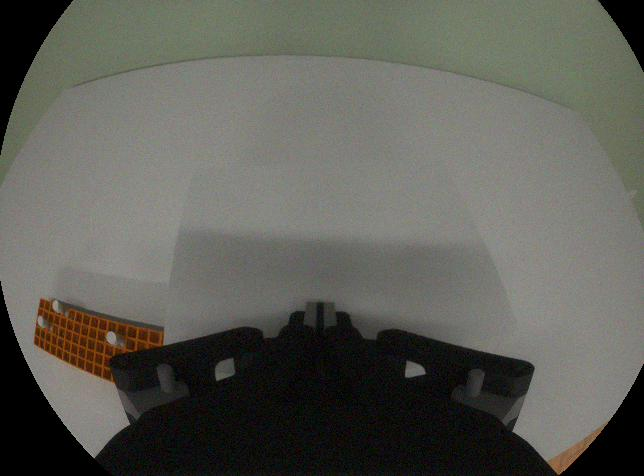

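Emit:
{"op": "move", "data": {"joints": {"joint_2_rad": -0.3875, "joint_4_rad": -1.759, "joint_6_rad": -1.0645}, "cameras": []}}

Emit:
{"op": "move", "data": {"joints": {"joint_2_rad": -0.3918, "joint_4_rad": -1.7731, "joint_6_rad": -1.0545}, "cameras": []}}

Emit:
{"op": "move", "data": {"joints": {"joint_2_rad": -0.3945, "joint_4_rad": -1.7825, "joint_6_rad": -1.0475}, "cameras": ["wrist_camera"]}}

Scene clock: 2798.17 s.
Motor temperatures (°C): [31 36 34 38 36 40 37]
move: done
base_odometry: x=+0.589 y=+1.421 heading=+1.334
base_tilt: forward=+0.4 right=+0.5
base_status: not commanded
joint_positions: joint_1_rad=+0.072 joint_2_rad=-0.367 joint_3_rad=+3.155 joint_4_rad=-1.744 joint_5_rad=+0.023 joint_6_rad=-1.130 joint_7_rad=-4.680 gripper_pos=+0.999
joint_status: all done
motor_effort: joint_1_rad=-1(1) joint_2_rad=-6(8) joint_3_rad=+0(2) joint_4_rad=+19(20) joint_5_rad=+0(1) joint_6_rad=+6(6) joint_7_rad=+0(1)
hand_pose: x=+0.4593 y=-0.0349 z=+0.8843 quat_wxyz=(-0.027, -0.950, +0.024, -0.311) (m; base frame)
hand_target: x=+0.4698 y=-0.0135 z=+0.8967 quat_wxyz=(-0.001, -0.938, +0.032, -0.346) (m; base frame)
hand_status: not commanded
pictures: none
No camera images: "cameras" was empty.

Scene clock: 2798.70 s.
Motor temperatures (°C): [31 36 34 38 36 40 37]
move: done
base_odometry: x=+0.589 y=+1.421 heading=+1.334
base_tilt: forward=+0.4 right=+0.5
base_status: not commanded
joint_positions: joint_1_rad=+0.072 joint_2_rad=-0.372 joint_3_rad=+3.155 joint_4_rad=-1.757 joint_5_rad=+0.023 joint_6_rad=-1.119 joint_7_rad=-4.680 gripper_pos=+0.999
joint_status: all done
motor_effort: joint_1_rad=+0(1) joint_2_rad=-6(7) joint_3_rad=-1(2) joint_4_rad=+18(19) joint_5_rad=+1(1) joint_6_rad=+5(6) joint_7_rad=-1(1)
hand_pose: x=+0.4587 y=-0.0348 z=+0.8820 quat_wxyz=(-0.027, -0.949, +0.024, -0.313) (m; base frame)
hand_target: x=+0.4687 y=-0.0134 z=+0.8930 quat_wxyz=(-0.001, -0.938, +0.033, -0.346) (m; base frame)
hand_status: not commanded
pictures: none
No camera images: "cameras" was empty.

Scene clock: 2799.20 s.
Motor temperatures (°C): [31 36 34 38 36 40 37]
move: done
base_odometry: x=+0.589 y=+1.421 heading=+1.334
base_tilt: forward=+0.4 right=+0.5
base_status: not commanded
joint_positions: joint_1_rad=+0.072 joint_2_rad=-0.377 joint_3_rad=+3.155 joint_4_rad=-1.763 joint_5_rad=+0.023 joint_6_rad=-1.111 joint_7_rad=-4.680 gripper_pos=+0.999
joint_status: all done
motor_effort: joint_1_rad=+0(1) joint_2_rad=-6(7) joint_3_rad=-1(2) joint_4_rad=+18(19) joint_5_rad=+0(1) joint_6_rad=+5(6) joint_7_rad=+0(1)
hand_pose: x=+0.4587 y=-0.0348 z=+0.8819 quat_wxyz=(-0.027, -0.948, +0.024, -0.316) (m; base frame)
hand_target: x=+0.4682 y=-0.0134 z=+0.8906 quat_wxyz=(-0.001, -0.938, +0.033, -0.346) (m; base frame)
hand_status: not commanded
pictures: wrist_camera
camera_calibration:
wrist_camera: T_world_to_cam=[[-0.0749355, -0.99405, 0.0790486, -0.0766489], [-0.817682, 0.0158794, -0.575451, 0.939002], [0.570772, -0.107758, -0.814007, 0.591588], [0, 0, 0, 1]] pos_world=[0.4244, -0.0273551, 1.02796]

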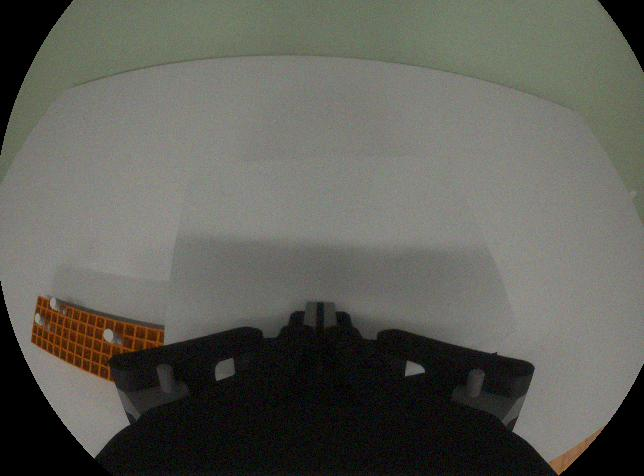

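Emit:
{"op": "move", "data": {"joints": {"joint_2_rad": -0.3985, "joint_4_rad": -1.815, "joint_6_rad": -1.02}, "cameras": []}}

Emit:
{"op": "move", "data": {"joints": {"joint_2_rad": -0.4015, "joint_4_rad": -1.84, "joint_6_rad": -1.0}, "cameras": ["wrist_camera"]}}

Scene clock: 2813.17 s.
Motor temperatures (°C): [31 36 34 38 36 40 37]
move: done
base_odometry: x=+0.589 y=+1.421 heading=+1.334
base_tilt: forward=+0.4 right=+0.5
base_status: not commanded
joint_positions: joint_1_rad=+0.072 joint_2_rad=-0.389 joint_3_rad=+3.155 joint_4_rad=-1.787 joint_5_rad=+0.023 joint_6_rad=-1.076 joint_7_rad=-4.680 gripper_pos=+0.999
joint_status: all done
motor_effort: joint_1_rad=-1(1) joint_2_rad=-4(6) joint_3_rad=-1(2) joint_4_rad=+17(18) joint_5_rad=+0(1) joint_6_rad=+4(5) joint_7_rad=-1(1)
hand_pose: x=+0.4601 y=-0.0348 z=+0.8805 quat_wxyz=(-0.028, -0.945, +0.024, -0.326) (m; base frame)
hand_target: x=+0.4679 y=-0.0134 z=+0.8809 quat_wxyz=(-0.001, -0.938, +0.033, -0.345) (m; base frame)
hand_status: not commanded
pictures: none
No camera images: "cameras" was empty.

Scene clock: 2813.77 s.
Motor temperatures (°C): [31 36 34 38 36 40 37]
move: done
base_odometry: x=+0.589 y=+1.421 heading=+1.334
base_tilt: forward=+0.3 right=+0.4
base_status: not commanded
joint_positions: joint_1_rad=+0.072 joint_2_rad=-0.398 joint_3_rad=+3.155 joint_4_rad=-1.805 joint_5_rad=+0.023 joint_6_rad=-1.052 joint_7_rad=-4.680 gripper_pos=+0.999
joint_status: all done
motor_effort: joint_1_rad=-1(1) joint_2_rad=-2(5) joint_3_rad=-1(1) joint_4_rad=+15(18) joint_5_rad=+0(1) joint_6_rad=+4(5) joint_7_rad=+0(1)
hand_pose: x=+0.4607 y=-0.0348 z=+0.8795 quat_wxyz=(-0.028, -0.942, +0.023, -0.334) (m; base frame)
hand_target: x=+0.4672 y=-0.0134 z=+0.8731 quat_wxyz=(-0.001, -0.938, +0.033, -0.344) (m; base frame)
hand_status: not commanded
pictures: wrist_camera
camera_calibration:
wrist_camera: T_world_to_cam=[[-0.0767686, -0.993891, 0.0792891, -0.0756462], [-0.795281, 0.0130753, -0.6061, 0.955819], [0.601361, -0.109587, -0.791426, 0.554419], [0, 0, 0, 1]] pos_world=[0.420931, -0.0269249, 1.0241]

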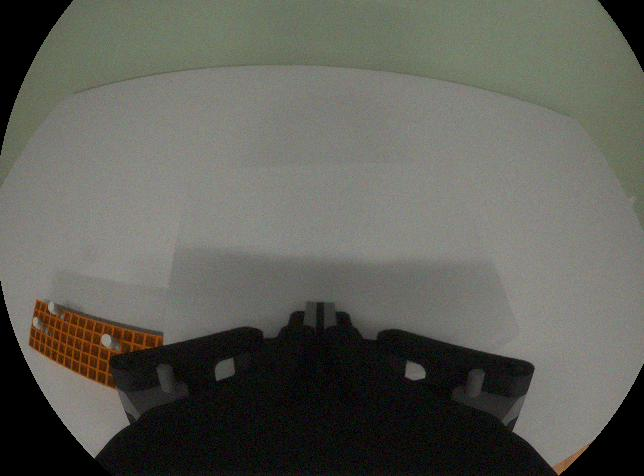

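Emit:
{"op": "move", "data": {"joints": {"joint_2_rad": -0.4045, "joint_4_rad": -1.876, "joint_6_rad": -0.985}, "cameras": ["wrist_camera"]}}

Scene clock: 2832.30 s.
Motor temperatures (°C): [31 36 34 38 36 40 37]
move: off_target
base_odometry: x=+0.589 y=+1.421 heading=+1.334
base_tilt: forward=+0.3 right=+0.5
base_status: not commanded
joint_positions: joint_1_rad=+0.072 joint_2_rad=-0.411 joint_3_rad=+3.155 joint_4_rad=-1.827 joint_5_rad=+0.023 joint_6_rad=-1.026 joint_7_rad=-4.680 gripper_pos=+0.999
joint_status: joint_4_rad off_target (ended at -1.827, target -1.876); the others done
motor_effort: joint_1_rad=-1(1) joint_2_rad=-1(3) joint_3_rad=-2(2) joint_4_rad=+13(15) joint_5_rad=+0(1) joint_6_rad=+2(5) joint_7_rad=+0(1)
hand_pose: x=+0.4603 y=-0.0346 z=+0.8777 quat_wxyz=(-0.029, -0.939, +0.023, -0.341) (m; base frame)
hand_target: x=+0.4630 y=-0.0133 z=+0.8588 quat_wxyz=(-0.001, -0.941, +0.033, -0.336) (m; base frame)
hand_status: not commanded
pictures: wrist_camera
camera_calibration:
wrist_camera: T_world_to_cam=[[-0.0776062, -0.993828, 0.0792635, -0.074996], [-0.785185, 0.0119332, -0.619146, 0.961154], [0.614379, -0.110286, -0.781265, 0.538345], [0, 0, 0, 1]] pos_world=[0.418116, -0.0266308, 1.02163]

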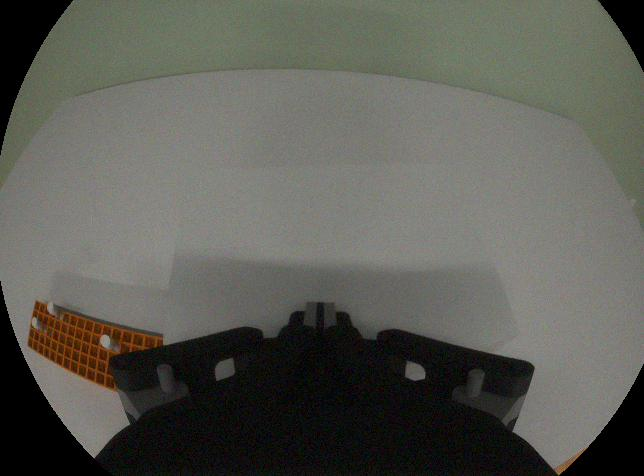

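Emit:
{"op": "move", "data": {"joints": {"joint_2_rad": -0.40, "joint_4_rad": -1.92, "joint_6_rad": -0.965}, "cameras": []}}

Emit:
{"op": "move", "data": {"joints": {"joint_2_rad": -0.395, "joint_4_rad": -1.965, "joint_6_rad": -0.95}, "cameras": ["wrist_camera"]}}

Scene clock: 2836.50 s.
Motor temperatures (°C): [31 36 34 38 36 40 37]
move: off_target
base_odometry: x=+0.589 y=+1.421 heading=+1.334
base_tilt: forward=+0.4 right=+0.5
base_status: not commanded
joint_positions: joint_1_rad=+0.072 joint_2_rad=-0.422 joint_3_rad=+3.155 joint_4_rad=-1.853 joint_5_rad=+0.023 joint_6_rad=-0.994 joint_7_rad=-4.680 gripper_pos=+0.999
joint_status: joint_4_rad off_target (ended at -1.853, target -1.920); the others done
motor_effort: joint_1_rad=-1(1) joint_2_rad=+3(3) joint_3_rad=-1(2) joint_4_rad=+10(14) joint_5_rad=+1(1) joint_6_rad=+0(3) joint_7_rad=+0(1)
hand_pose: x=+0.4607 y=-0.0345 z=+0.8748 quat_wxyz=(-0.029, -0.936, +0.023, -0.350) (m; base frame)
hand_target: x=+0.4589 y=-0.0131 z=+0.8388 quat_wxyz=(+0.000, -0.946, +0.033, -0.322) (m; base frame)
hand_status: not commanded
pictures: none
No camera images: "cameras" was empty.

Scene clock: 2837.20 s.
Motor temperatures (°C): [31 36 34 38 36 40 37]
move: off_target
base_odometry: x=+0.589 y=+1.421 heading=+1.334
base_tilt: forward=+0.3 right=+0.5
base_status: not commanded
joint_positions: joint_1_rad=+0.072 joint_2_rad=-0.435 joint_3_rad=+3.155 joint_4_rad=-1.877 joint_5_rad=+0.023 joint_6_rad=-0.964 joint_7_rad=-4.680 gripper_pos=+0.999
joint_status: joint_2_rad off_target (ended at -0.435, target -0.395); joint_4_rad off_target (ended at -1.877, target -1.965); the others done
motor_effort: joint_1_rad=-1(1) joint_2_rad=+5(6) joint_3_rad=-1(2) joint_4_rad=+6(10) joint_5_rad=+0(0) joint_6_rad=-1(1) joint_7_rad=+0(1)
hand_pose: x=+0.4610 y=-0.0344 z=+0.8729 quat_wxyz=(-0.029, -0.933, +0.022, -0.358) (m; base frame)
hand_target: x=+0.4525 y=-0.0128 z=+0.8174 quat_wxyz=(+0.000, -0.951, +0.034, -0.306) (m; base frame)
hand_status: not commanded
pictures: wrist_camera
camera_calibration:
wrist_camera: T_world_to_cam=[[-0.0791033, -0.993702, 0.0793619, -0.0737219], [-0.762345, 0.00900494, -0.647108, 0.972481], [0.642318, -0.11169, -0.758256, 0.501189], [0, 0, 0, 1]] pos_world=[0.413611, -0.0260372, 1.01518]

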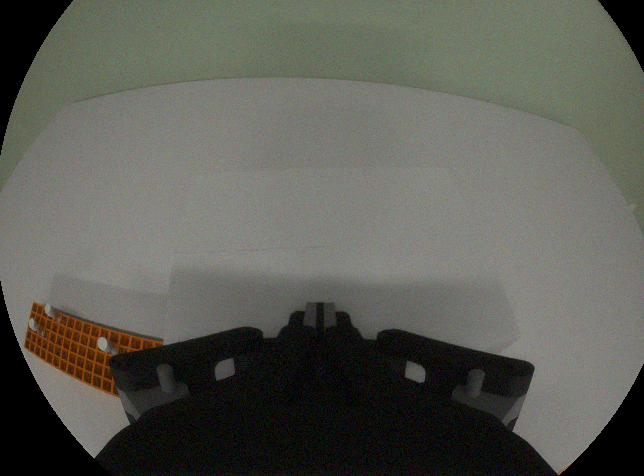

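Emit:
{"op": "move", "data": {"joints": {"joint_2_rad": -0.375, "joint_4_rad": -1.985, "joint_6_rad": -0.99}, "cameras": []}}

Emit:
{"op": "move", "data": {"joints": {"joint_2_rad": -0.355, "joint_4_rad": -2.005, "joint_6_rad": -1.03}, "cameras": ["wrist_camera"]}}

Scene clock: 2851.83 s.
Motor temperatures (°C): [31 36 34 38 36 40 37]
move: off_target
base_odometry: x=+0.589 y=+1.421 heading=+1.334
base_tilt: forward=+0.3 right=+0.5
base_status: not commanded
joint_positions: joint_1_rad=+0.072 joint_2_rad=-0.434 joint_3_rad=+3.155 joint_4_rad=-1.880 joint_5_rad=+0.023 joint_6_rad=-0.963 joint_7_rad=-4.680 gripper_pos=+0.999
joint_status: joint_2_rad off_target (ended at -0.434, target -0.375); joint_4_rad off_target (ended at -1.880, target -1.985); the others done
motor_effort: joint_1_rad=-2(2) joint_2_rad=+7(8) joint_3_rad=-3(3) joint_4_rad=+1(6) joint_5_rad=-1(2) joint_6_rad=-5(7) joint_7_rad=+0(1)
hand_pose: x=+0.4606 y=-0.0344 z=+0.8716 quat_wxyz=(-0.029, -0.933, +0.023, -0.357) (m; base frame)
hand_target: x=+0.4393 y=-0.0121 z=+0.7943 quat_wxyz=(+0.000, -0.963, +0.034, -0.268) (m; base frame)
hand_status: not commanded
pictures: none
No camera images: "cameras" was empty.

Scene clock: 2852.40 s.
Motor temperatures (°C): [31 36 34 38 36 40 37]
move: off_target
base_odometry: x=+0.589 y=+1.421 heading=+1.334
base_tilt: forward=+0.3 right=+0.5
base_status: not commanded
joint_positions: joint_1_rad=+0.072 joint_2_rad=-0.434 joint_3_rad=+3.155 joint_4_rad=-1.883 joint_5_rad=+0.023 joint_6_rad=-0.962 joint_7_rad=-4.680 gripper_pos=+0.999
joint_status: joint_2_rad off_target (ended at -0.434, target -0.355); joint_4_rad off_target (ended at -1.883, target -2.005); the others done
motor_effort: joint_1_rad=-3(3) joint_2_rad=+10(13) joint_3_rad=-4(4) joint_4_rad=-1(6) joint_5_rad=-3(3) joint_6_rad=-7(11) joint_7_rad=+0(1)
hand_pose: x=+0.4603 y=-0.0343 z=+0.8699 quat_wxyz=(-0.029, -0.934, +0.023, -0.356) (m; base frame)
hand_target: x=+0.4246 y=-0.0113 z=+0.7728 quat_wxyz=(+0.001, -0.973, +0.034, -0.229) (m; base frame)
hand_status: not commanded
pictures: wrist_camera
camera_calibration:
wrist_camera: T_world_to_cam=[[-0.0788839, -0.993739, 0.0791176, -0.0733395], [-0.765682, 0.00957563, -0.643148, 0.96815], [0.638364, -0.111313, -0.761644, 0.504166], [0, 0, 0, 1]] pos_world=[0.413669, -0.0260308, 1.01246]

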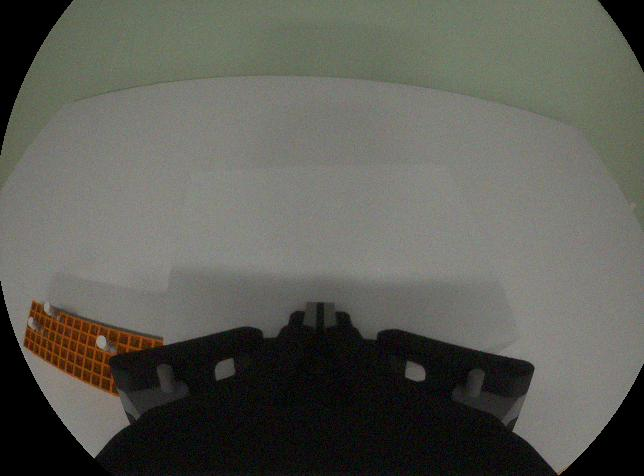

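Emit:
{"op": "move", "data": {"joints": {"joint_2_rad": -0.335, "joint_4_rad": -2.025, "joint_6_rad": -1.04}, "cameras": []}}

Emit:
{"op": "move", "data": {"joints": {"joint_2_rad": -0.315, "joint_4_rad": -2.045, "joint_6_rad": -1.05}, "cameras": ["wrist_camera"]}}

Scene clock: 2858.13 s.
Motor temperatures (°C): [31 36 34 37 36 40 37]
move: off_target
base_odometry: x=+0.589 y=+1.421 heading=+1.334
base_tilt: forward=+0.3 right=+0.5
base_status: not commanded
joint_positions: joint_1_rad=+0.072 joint_2_rad=-0.434 joint_3_rad=+3.155 joint_4_rad=-1.884 joint_5_rad=+0.023 joint_6_rad=-0.962 joint_7_rad=-4.680 gripper_pos=+0.999
joint_status: joint_2_rad off_target (ended at -0.434, target -0.335); joint_4_rad off_target (ended at -1.884, target -2.025); the others done
motor_effort: joint_1_rad=-3(3) joint_2_rad=+12(14) joint_3_rad=-3(5) joint_4_rad=-7(7) joint_5_rad=-2(3) joint_6_rad=-10(11) joint_7_rad=+0(1)
hand_pose: x=+0.4602 y=-0.0343 z=+0.8694 quat_wxyz=(-0.029, -0.934, +0.023, -0.355) (m; base frame)
hand_target: x=+0.4172 y=-0.0109 z=+0.7565 quat_wxyz=(+0.001, -0.978, +0.035, -0.204) (m; base frame)
hand_status: not commanded
pictures: none
No camera images: "cameras" was empty.

Scene clock: 2858.70 s.
Motor temperatures (°C): [31 36 34 37 36 40 37]
move: off_target
base_odometry: x=+0.589 y=+1.421 heading=+1.334
base_tilt: forward=+0.3 right=+0.5
base_status: not commanded
joint_positions: joint_1_rad=+0.072 joint_2_rad=-0.433 joint_3_rad=+3.155 joint_4_rad=-1.884 joint_5_rad=+0.023 joint_6_rad=-0.962 joint_7_rad=-4.680 gripper_pos=+0.999
joint_status: joint_2_rad off_target (ended at -0.433, target -0.315); joint_4_rad off_target (ended at -1.884, target -2.045); the others done
motor_effort: joint_1_rad=-3(3) joint_2_rad=+16(16) joint_3_rad=-4(5) joint_4_rad=-10(12) joint_5_rad=-3(3) joint_6_rad=-12(14) joint_7_rad=+0(1)
hand_pose: x=+0.4602 y=-0.0343 z=+0.8691 quat_wxyz=(-0.029, -0.934, +0.023, -0.355) (m; base frame)
hand_target: x=+0.4090 y=-0.0104 z=+0.7409 quat_wxyz=(+0.002, -0.983, +0.035, -0.180) (m; base frame)
hand_status: not commanded
pictures: wrist_camera
camera_calibration:
wrist_camera: T_world_to_cam=[[-0.078842, -0.993749, 0.0790372, -0.0732224], [-0.766668, 0.00976724, -0.641969, 0.967047], [0.637184, -0.111209, -0.762646, 0.505031], [0, 0, 0, 1]] pos_world=[0.413833, -0.0260458, 1.01176]

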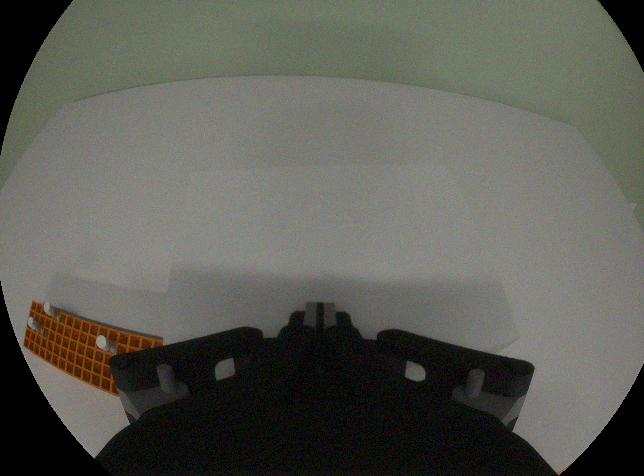

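Emit:
{"op": "move", "data": {"joints": {"joint_2_rad": -0.375, "joint_4_rad": -1.965, "joint_6_rad": -1.0}, "cameras": []}}

Emit:
{"op": "move", "data": {"joints": {"joint_2_rad": -0.41, "joint_4_rad": -1.90, "joint_6_rad": -0.97}, "cameras": []}}

Emit:
{"op": "move", "data": {"joints": {"joint_2_rad": -0.43, "joint_4_rad": -1.86, "joint_6_rad": -0.98}, "cameras": []}}

Scene clock: 2865.37 s.
Motor temperatures (°C): [31 36 34 37 36 40 37]
move: off_target
base_odometry: x=+0.589 y=+1.421 heading=+1.334
base_tilt: forward=+0.3 right=+0.4
base_status: not commanded
joint_positions: joint_1_rad=+0.072 joint_2_rad=-0.434 joint_3_rad=+3.155 joint_4_rad=-1.882 joint_5_rad=+0.023 joint_6_rad=-0.962 joint_7_rad=-4.680 gripper_pos=+0.999
joint_status: joint_2_rad off_target (ended at -0.434, target -0.375); joint_4_rad off_target (ended at -1.882, target -1.965); the others done
motor_effort: joint_1_rad=-2(3) joint_2_rad=+9(15) joint_3_rad=-2(4) joint_4_rad=+2(10) joint_5_rad=-2(3) joint_6_rad=-3(12) joint_7_rad=+0(1)
hand_pose: x=+0.4605 y=-0.0343 z=+0.8704 quat_wxyz=(-0.029, -0.934, +0.023, -0.357) (m; base frame)
hand_target: x=+0.4421 y=-0.0122 z=+0.8022 quat_wxyz=(+0.000, -0.962, +0.034, -0.272) (m; base frame)
hand_status: not commanded
pictures: none
No camera images: "cameras" was empty.

Scene clock: 2866.17 s.
Motor temperatures (°C): [31 36 34 37 36 40 37]
move: done
base_odometry: x=+0.589 y=+1.421 heading=+1.334
base_tilt: forward=+0.3 right=+0.5
base_status: not commanded
joint_positions: joint_1_rad=+0.072 joint_2_rad=-0.434 joint_3_rad=+3.155 joint_4_rad=-1.880 joint_5_rad=+0.023 joint_6_rad=-0.962 joint_7_rad=-4.680 gripper_pos=+0.999
joint_status: all done
motor_effort: joint_1_rad=-1(2) joint_2_rad=+0(9) joint_3_rad=-1(2) joint_4_rad=+14(14) joint_5_rad=+0(2) joint_6_rad=+4(4) joint_7_rad=-1(1)
hand_pose: x=+0.4609 y=-0.0343 z=+0.8715 quat_wxyz=(-0.029, -0.933, +0.023, -0.358) (m; base frame)
hand_target: x=+0.4605 y=-0.0132 z=+0.8513 quat_wxyz=(-0.001, -0.942, +0.033, -0.334) (m; base frame)
hand_status: not commanded
pictures: none
No camera images: "cameras" was empty.

Scene clock: 2866.87 s.
Motor temperatures (°C): [31 36 34 37 36 40 37]
move: done
base_odometry: x=+0.589 y=+1.421 heading=+1.334
base_tilt: forward=+0.4 right=+0.5
base_status: not commanded
joint_positions: joint_1_rad=+0.072 joint_2_rad=-0.434 joint_3_rad=+3.155 joint_4_rad=-1.871 joint_5_rad=+0.023 joint_6_rad=-0.962 joint_7_rad=-4.680 gripper_pos=+0.999
joint_status: all done
motor_effort: joint_1_rad=-1(1) joint_2_rad=-5(6) joint_3_rad=-1(2) joint_4_rad=+20(20) joint_5_rad=+0(1) joint_6_rad=+6(7) joint_7_rad=+0(1)
hand_pose: x=+0.4626 y=-0.0343 z=+0.8761 quat_wxyz=(-0.029, -0.932, +0.022, -0.362) (m; base frame)
hand_target: x=+0.4626 y=-0.0132 z=+0.8768 quat_wxyz=(-0.001, -0.933, +0.033, -0.358) (m; base frame)
hand_status: not commanded
pictures: none
No camera images: "cameras" was empty.

Emit:
{"op": "move", "data": {"joints": {"joint_2_rad": -0.43, "joint_4_rad": -1.74, "joint_6_rad": -1.06}, "cameras": []}}

Emit:
{"op": "move", "data": {"joints": {"joint_2_rad": -0.35, "joint_4_rad": -1.50, "joint_6_rad": -1.30}, "cameras": []}}

Emit:
{"op": "move", "data": {"joints": {"joint_1_rad": 0.12, "joint_2_rad": -0.145, "joint_4_rad": -1.206, "joint_6_rad": -1.79}, "cameras": ["wrist_camera"]}}

Scene clock: 2882.60 s.
Motor temperatures (°C): [31 35 34 38 36 40 37]
move: done
base_odometry: x=+0.589 y=+1.421 heading=+1.334
base_tilt: forward=+0.3 right=+0.5
base_status: not commanded
joint_positions: joint_1_rad=+0.072 joint_2_rad=-0.434 joint_3_rad=+3.155 joint_4_rad=-1.743 joint_5_rad=+0.023 joint_6_rad=-0.996 joint_7_rad=-4.680 gripper_pos=+0.999
joint_status: all done
motor_effort: joint_1_rad=-1(1) joint_2_rad=-5(6) joint_3_rad=-1(1) joint_4_rad=+20(21) joint_5_rad=+0(1) joint_6_rad=+7(7) joint_7_rad=+0(1)
hand_pose: x=+0.4751 y=-0.0358 z=+0.9363 quat_wxyz=(-0.032, -0.914, +0.023, -0.405) (m; base frame)
hand_target: x=+0.4642 y=-0.0132 z=+0.9222 quat_wxyz=(-0.001, -0.926, +0.032, -0.376) (m; base frame)
hand_status: not commanded
pictures: none
No camera images: "cameras" was empty.

Scene clock: 2884.17 s.
Motor temperatures (°C): [31 35 34 38 36 40 37]
move: done
base_odometry: x=+0.589 y=+1.421 heading=+1.334
base_tilt: forward=+0.3 right=+0.5
base_status: not commanded
joint_positions: joint_1_rad=+0.072 joint_2_rad=-0.372 joint_3_rad=+3.155 joint_4_rad=-1.508 joint_5_rad=+0.023 joint_6_rad=-1.234 joint_7_rad=-4.680 gripper_pos=+0.999
joint_status: all done
motor_effort: joint_1_rad=-1(1) joint_2_rad=-6(6) joint_3_rad=+0(2) joint_4_rad=+18(21) joint_5_rad=+1(1) joint_6_rad=+7(8) joint_7_rad=-1(1)
hand_pose: x=+0.4668 y=-0.0360 z=+0.9833 quat_wxyz=(-0.031, -0.926, +0.026, -0.375) (m; base frame)
hand_target: x=+0.4600 y=-0.0127 z=+0.9657 quat_wxyz=(+0.000, -0.940, +0.031, -0.339) (m; base frame)
hand_status: not commanded
pictures: none
No camera images: "cameras" was empty.

Scene clock: 2885.93 s.
Motor temperatures (°C): [31 35 34 38 36 40 37]
move: done
base_odometry: x=+0.589 y=+1.421 heading=+1.334
base_tilt: forward=+0.4 right=+0.5
base_status: not commanded
joint_positions: joint_1_rad=+0.097 joint_2_rad=-0.160 joint_3_rad=+3.155 joint_4_rad=-1.216 joint_5_rad=+0.023 joint_6_rad=-1.722 joint_7_rad=-4.680 gripper_pos=+0.999
joint_status: all done
motor_effort: joint_1_rad=-1(2) joint_2_rad=-11(12) joint_3_rad=+0(2) joint_4_rad=+16(20) joint_5_rad=+0(1) joint_6_rad=+4(7) joint_7_rad=+0(1)
hand_pose: x=+0.4340 y=-0.0410 z=+0.9612 quat_wxyz=(-0.023, -0.983, +0.042, -0.180) (m; base frame)
hand_target: x=+0.4201 y=-0.0319 z=+0.9533 quat_wxyz=(-0.003, -0.987, +0.066, -0.145) (m; base frame)
hand_status: not commanded
pictures: wrist_camera
camera_calibration:
wrist_camera: T_world_to_cam=[[-0.0913925, -0.993138, 0.0729646, -0.0779226], [-0.942808, 0.0627084, -0.327384, 0.782353], [0.320562, -0.0987121, -0.94207, 0.901608], [0, 0, 0, 1]] pos_world=[0.441466, -0.0374484, 1.11119]

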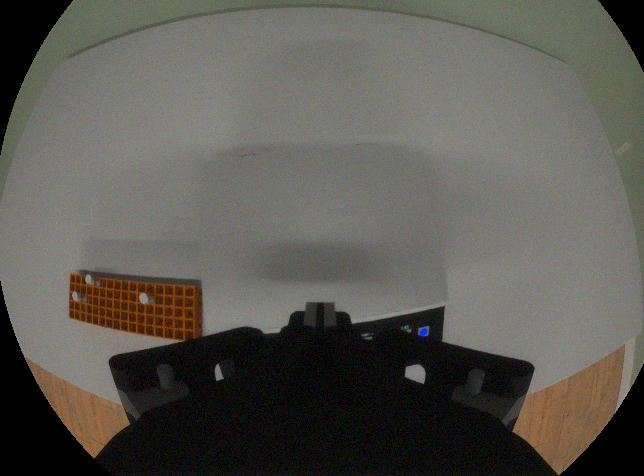

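Emit:
{"op": "zoom_image", "data": {"camera": "wrist_camera", "region": [200, 270, 480, 440]}}

Scaled by 1.800.

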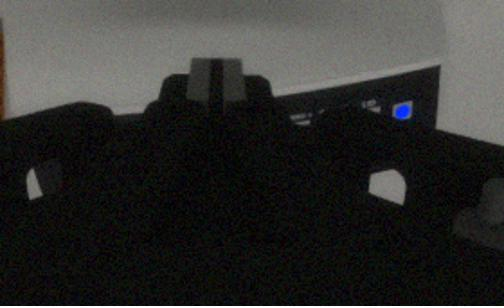

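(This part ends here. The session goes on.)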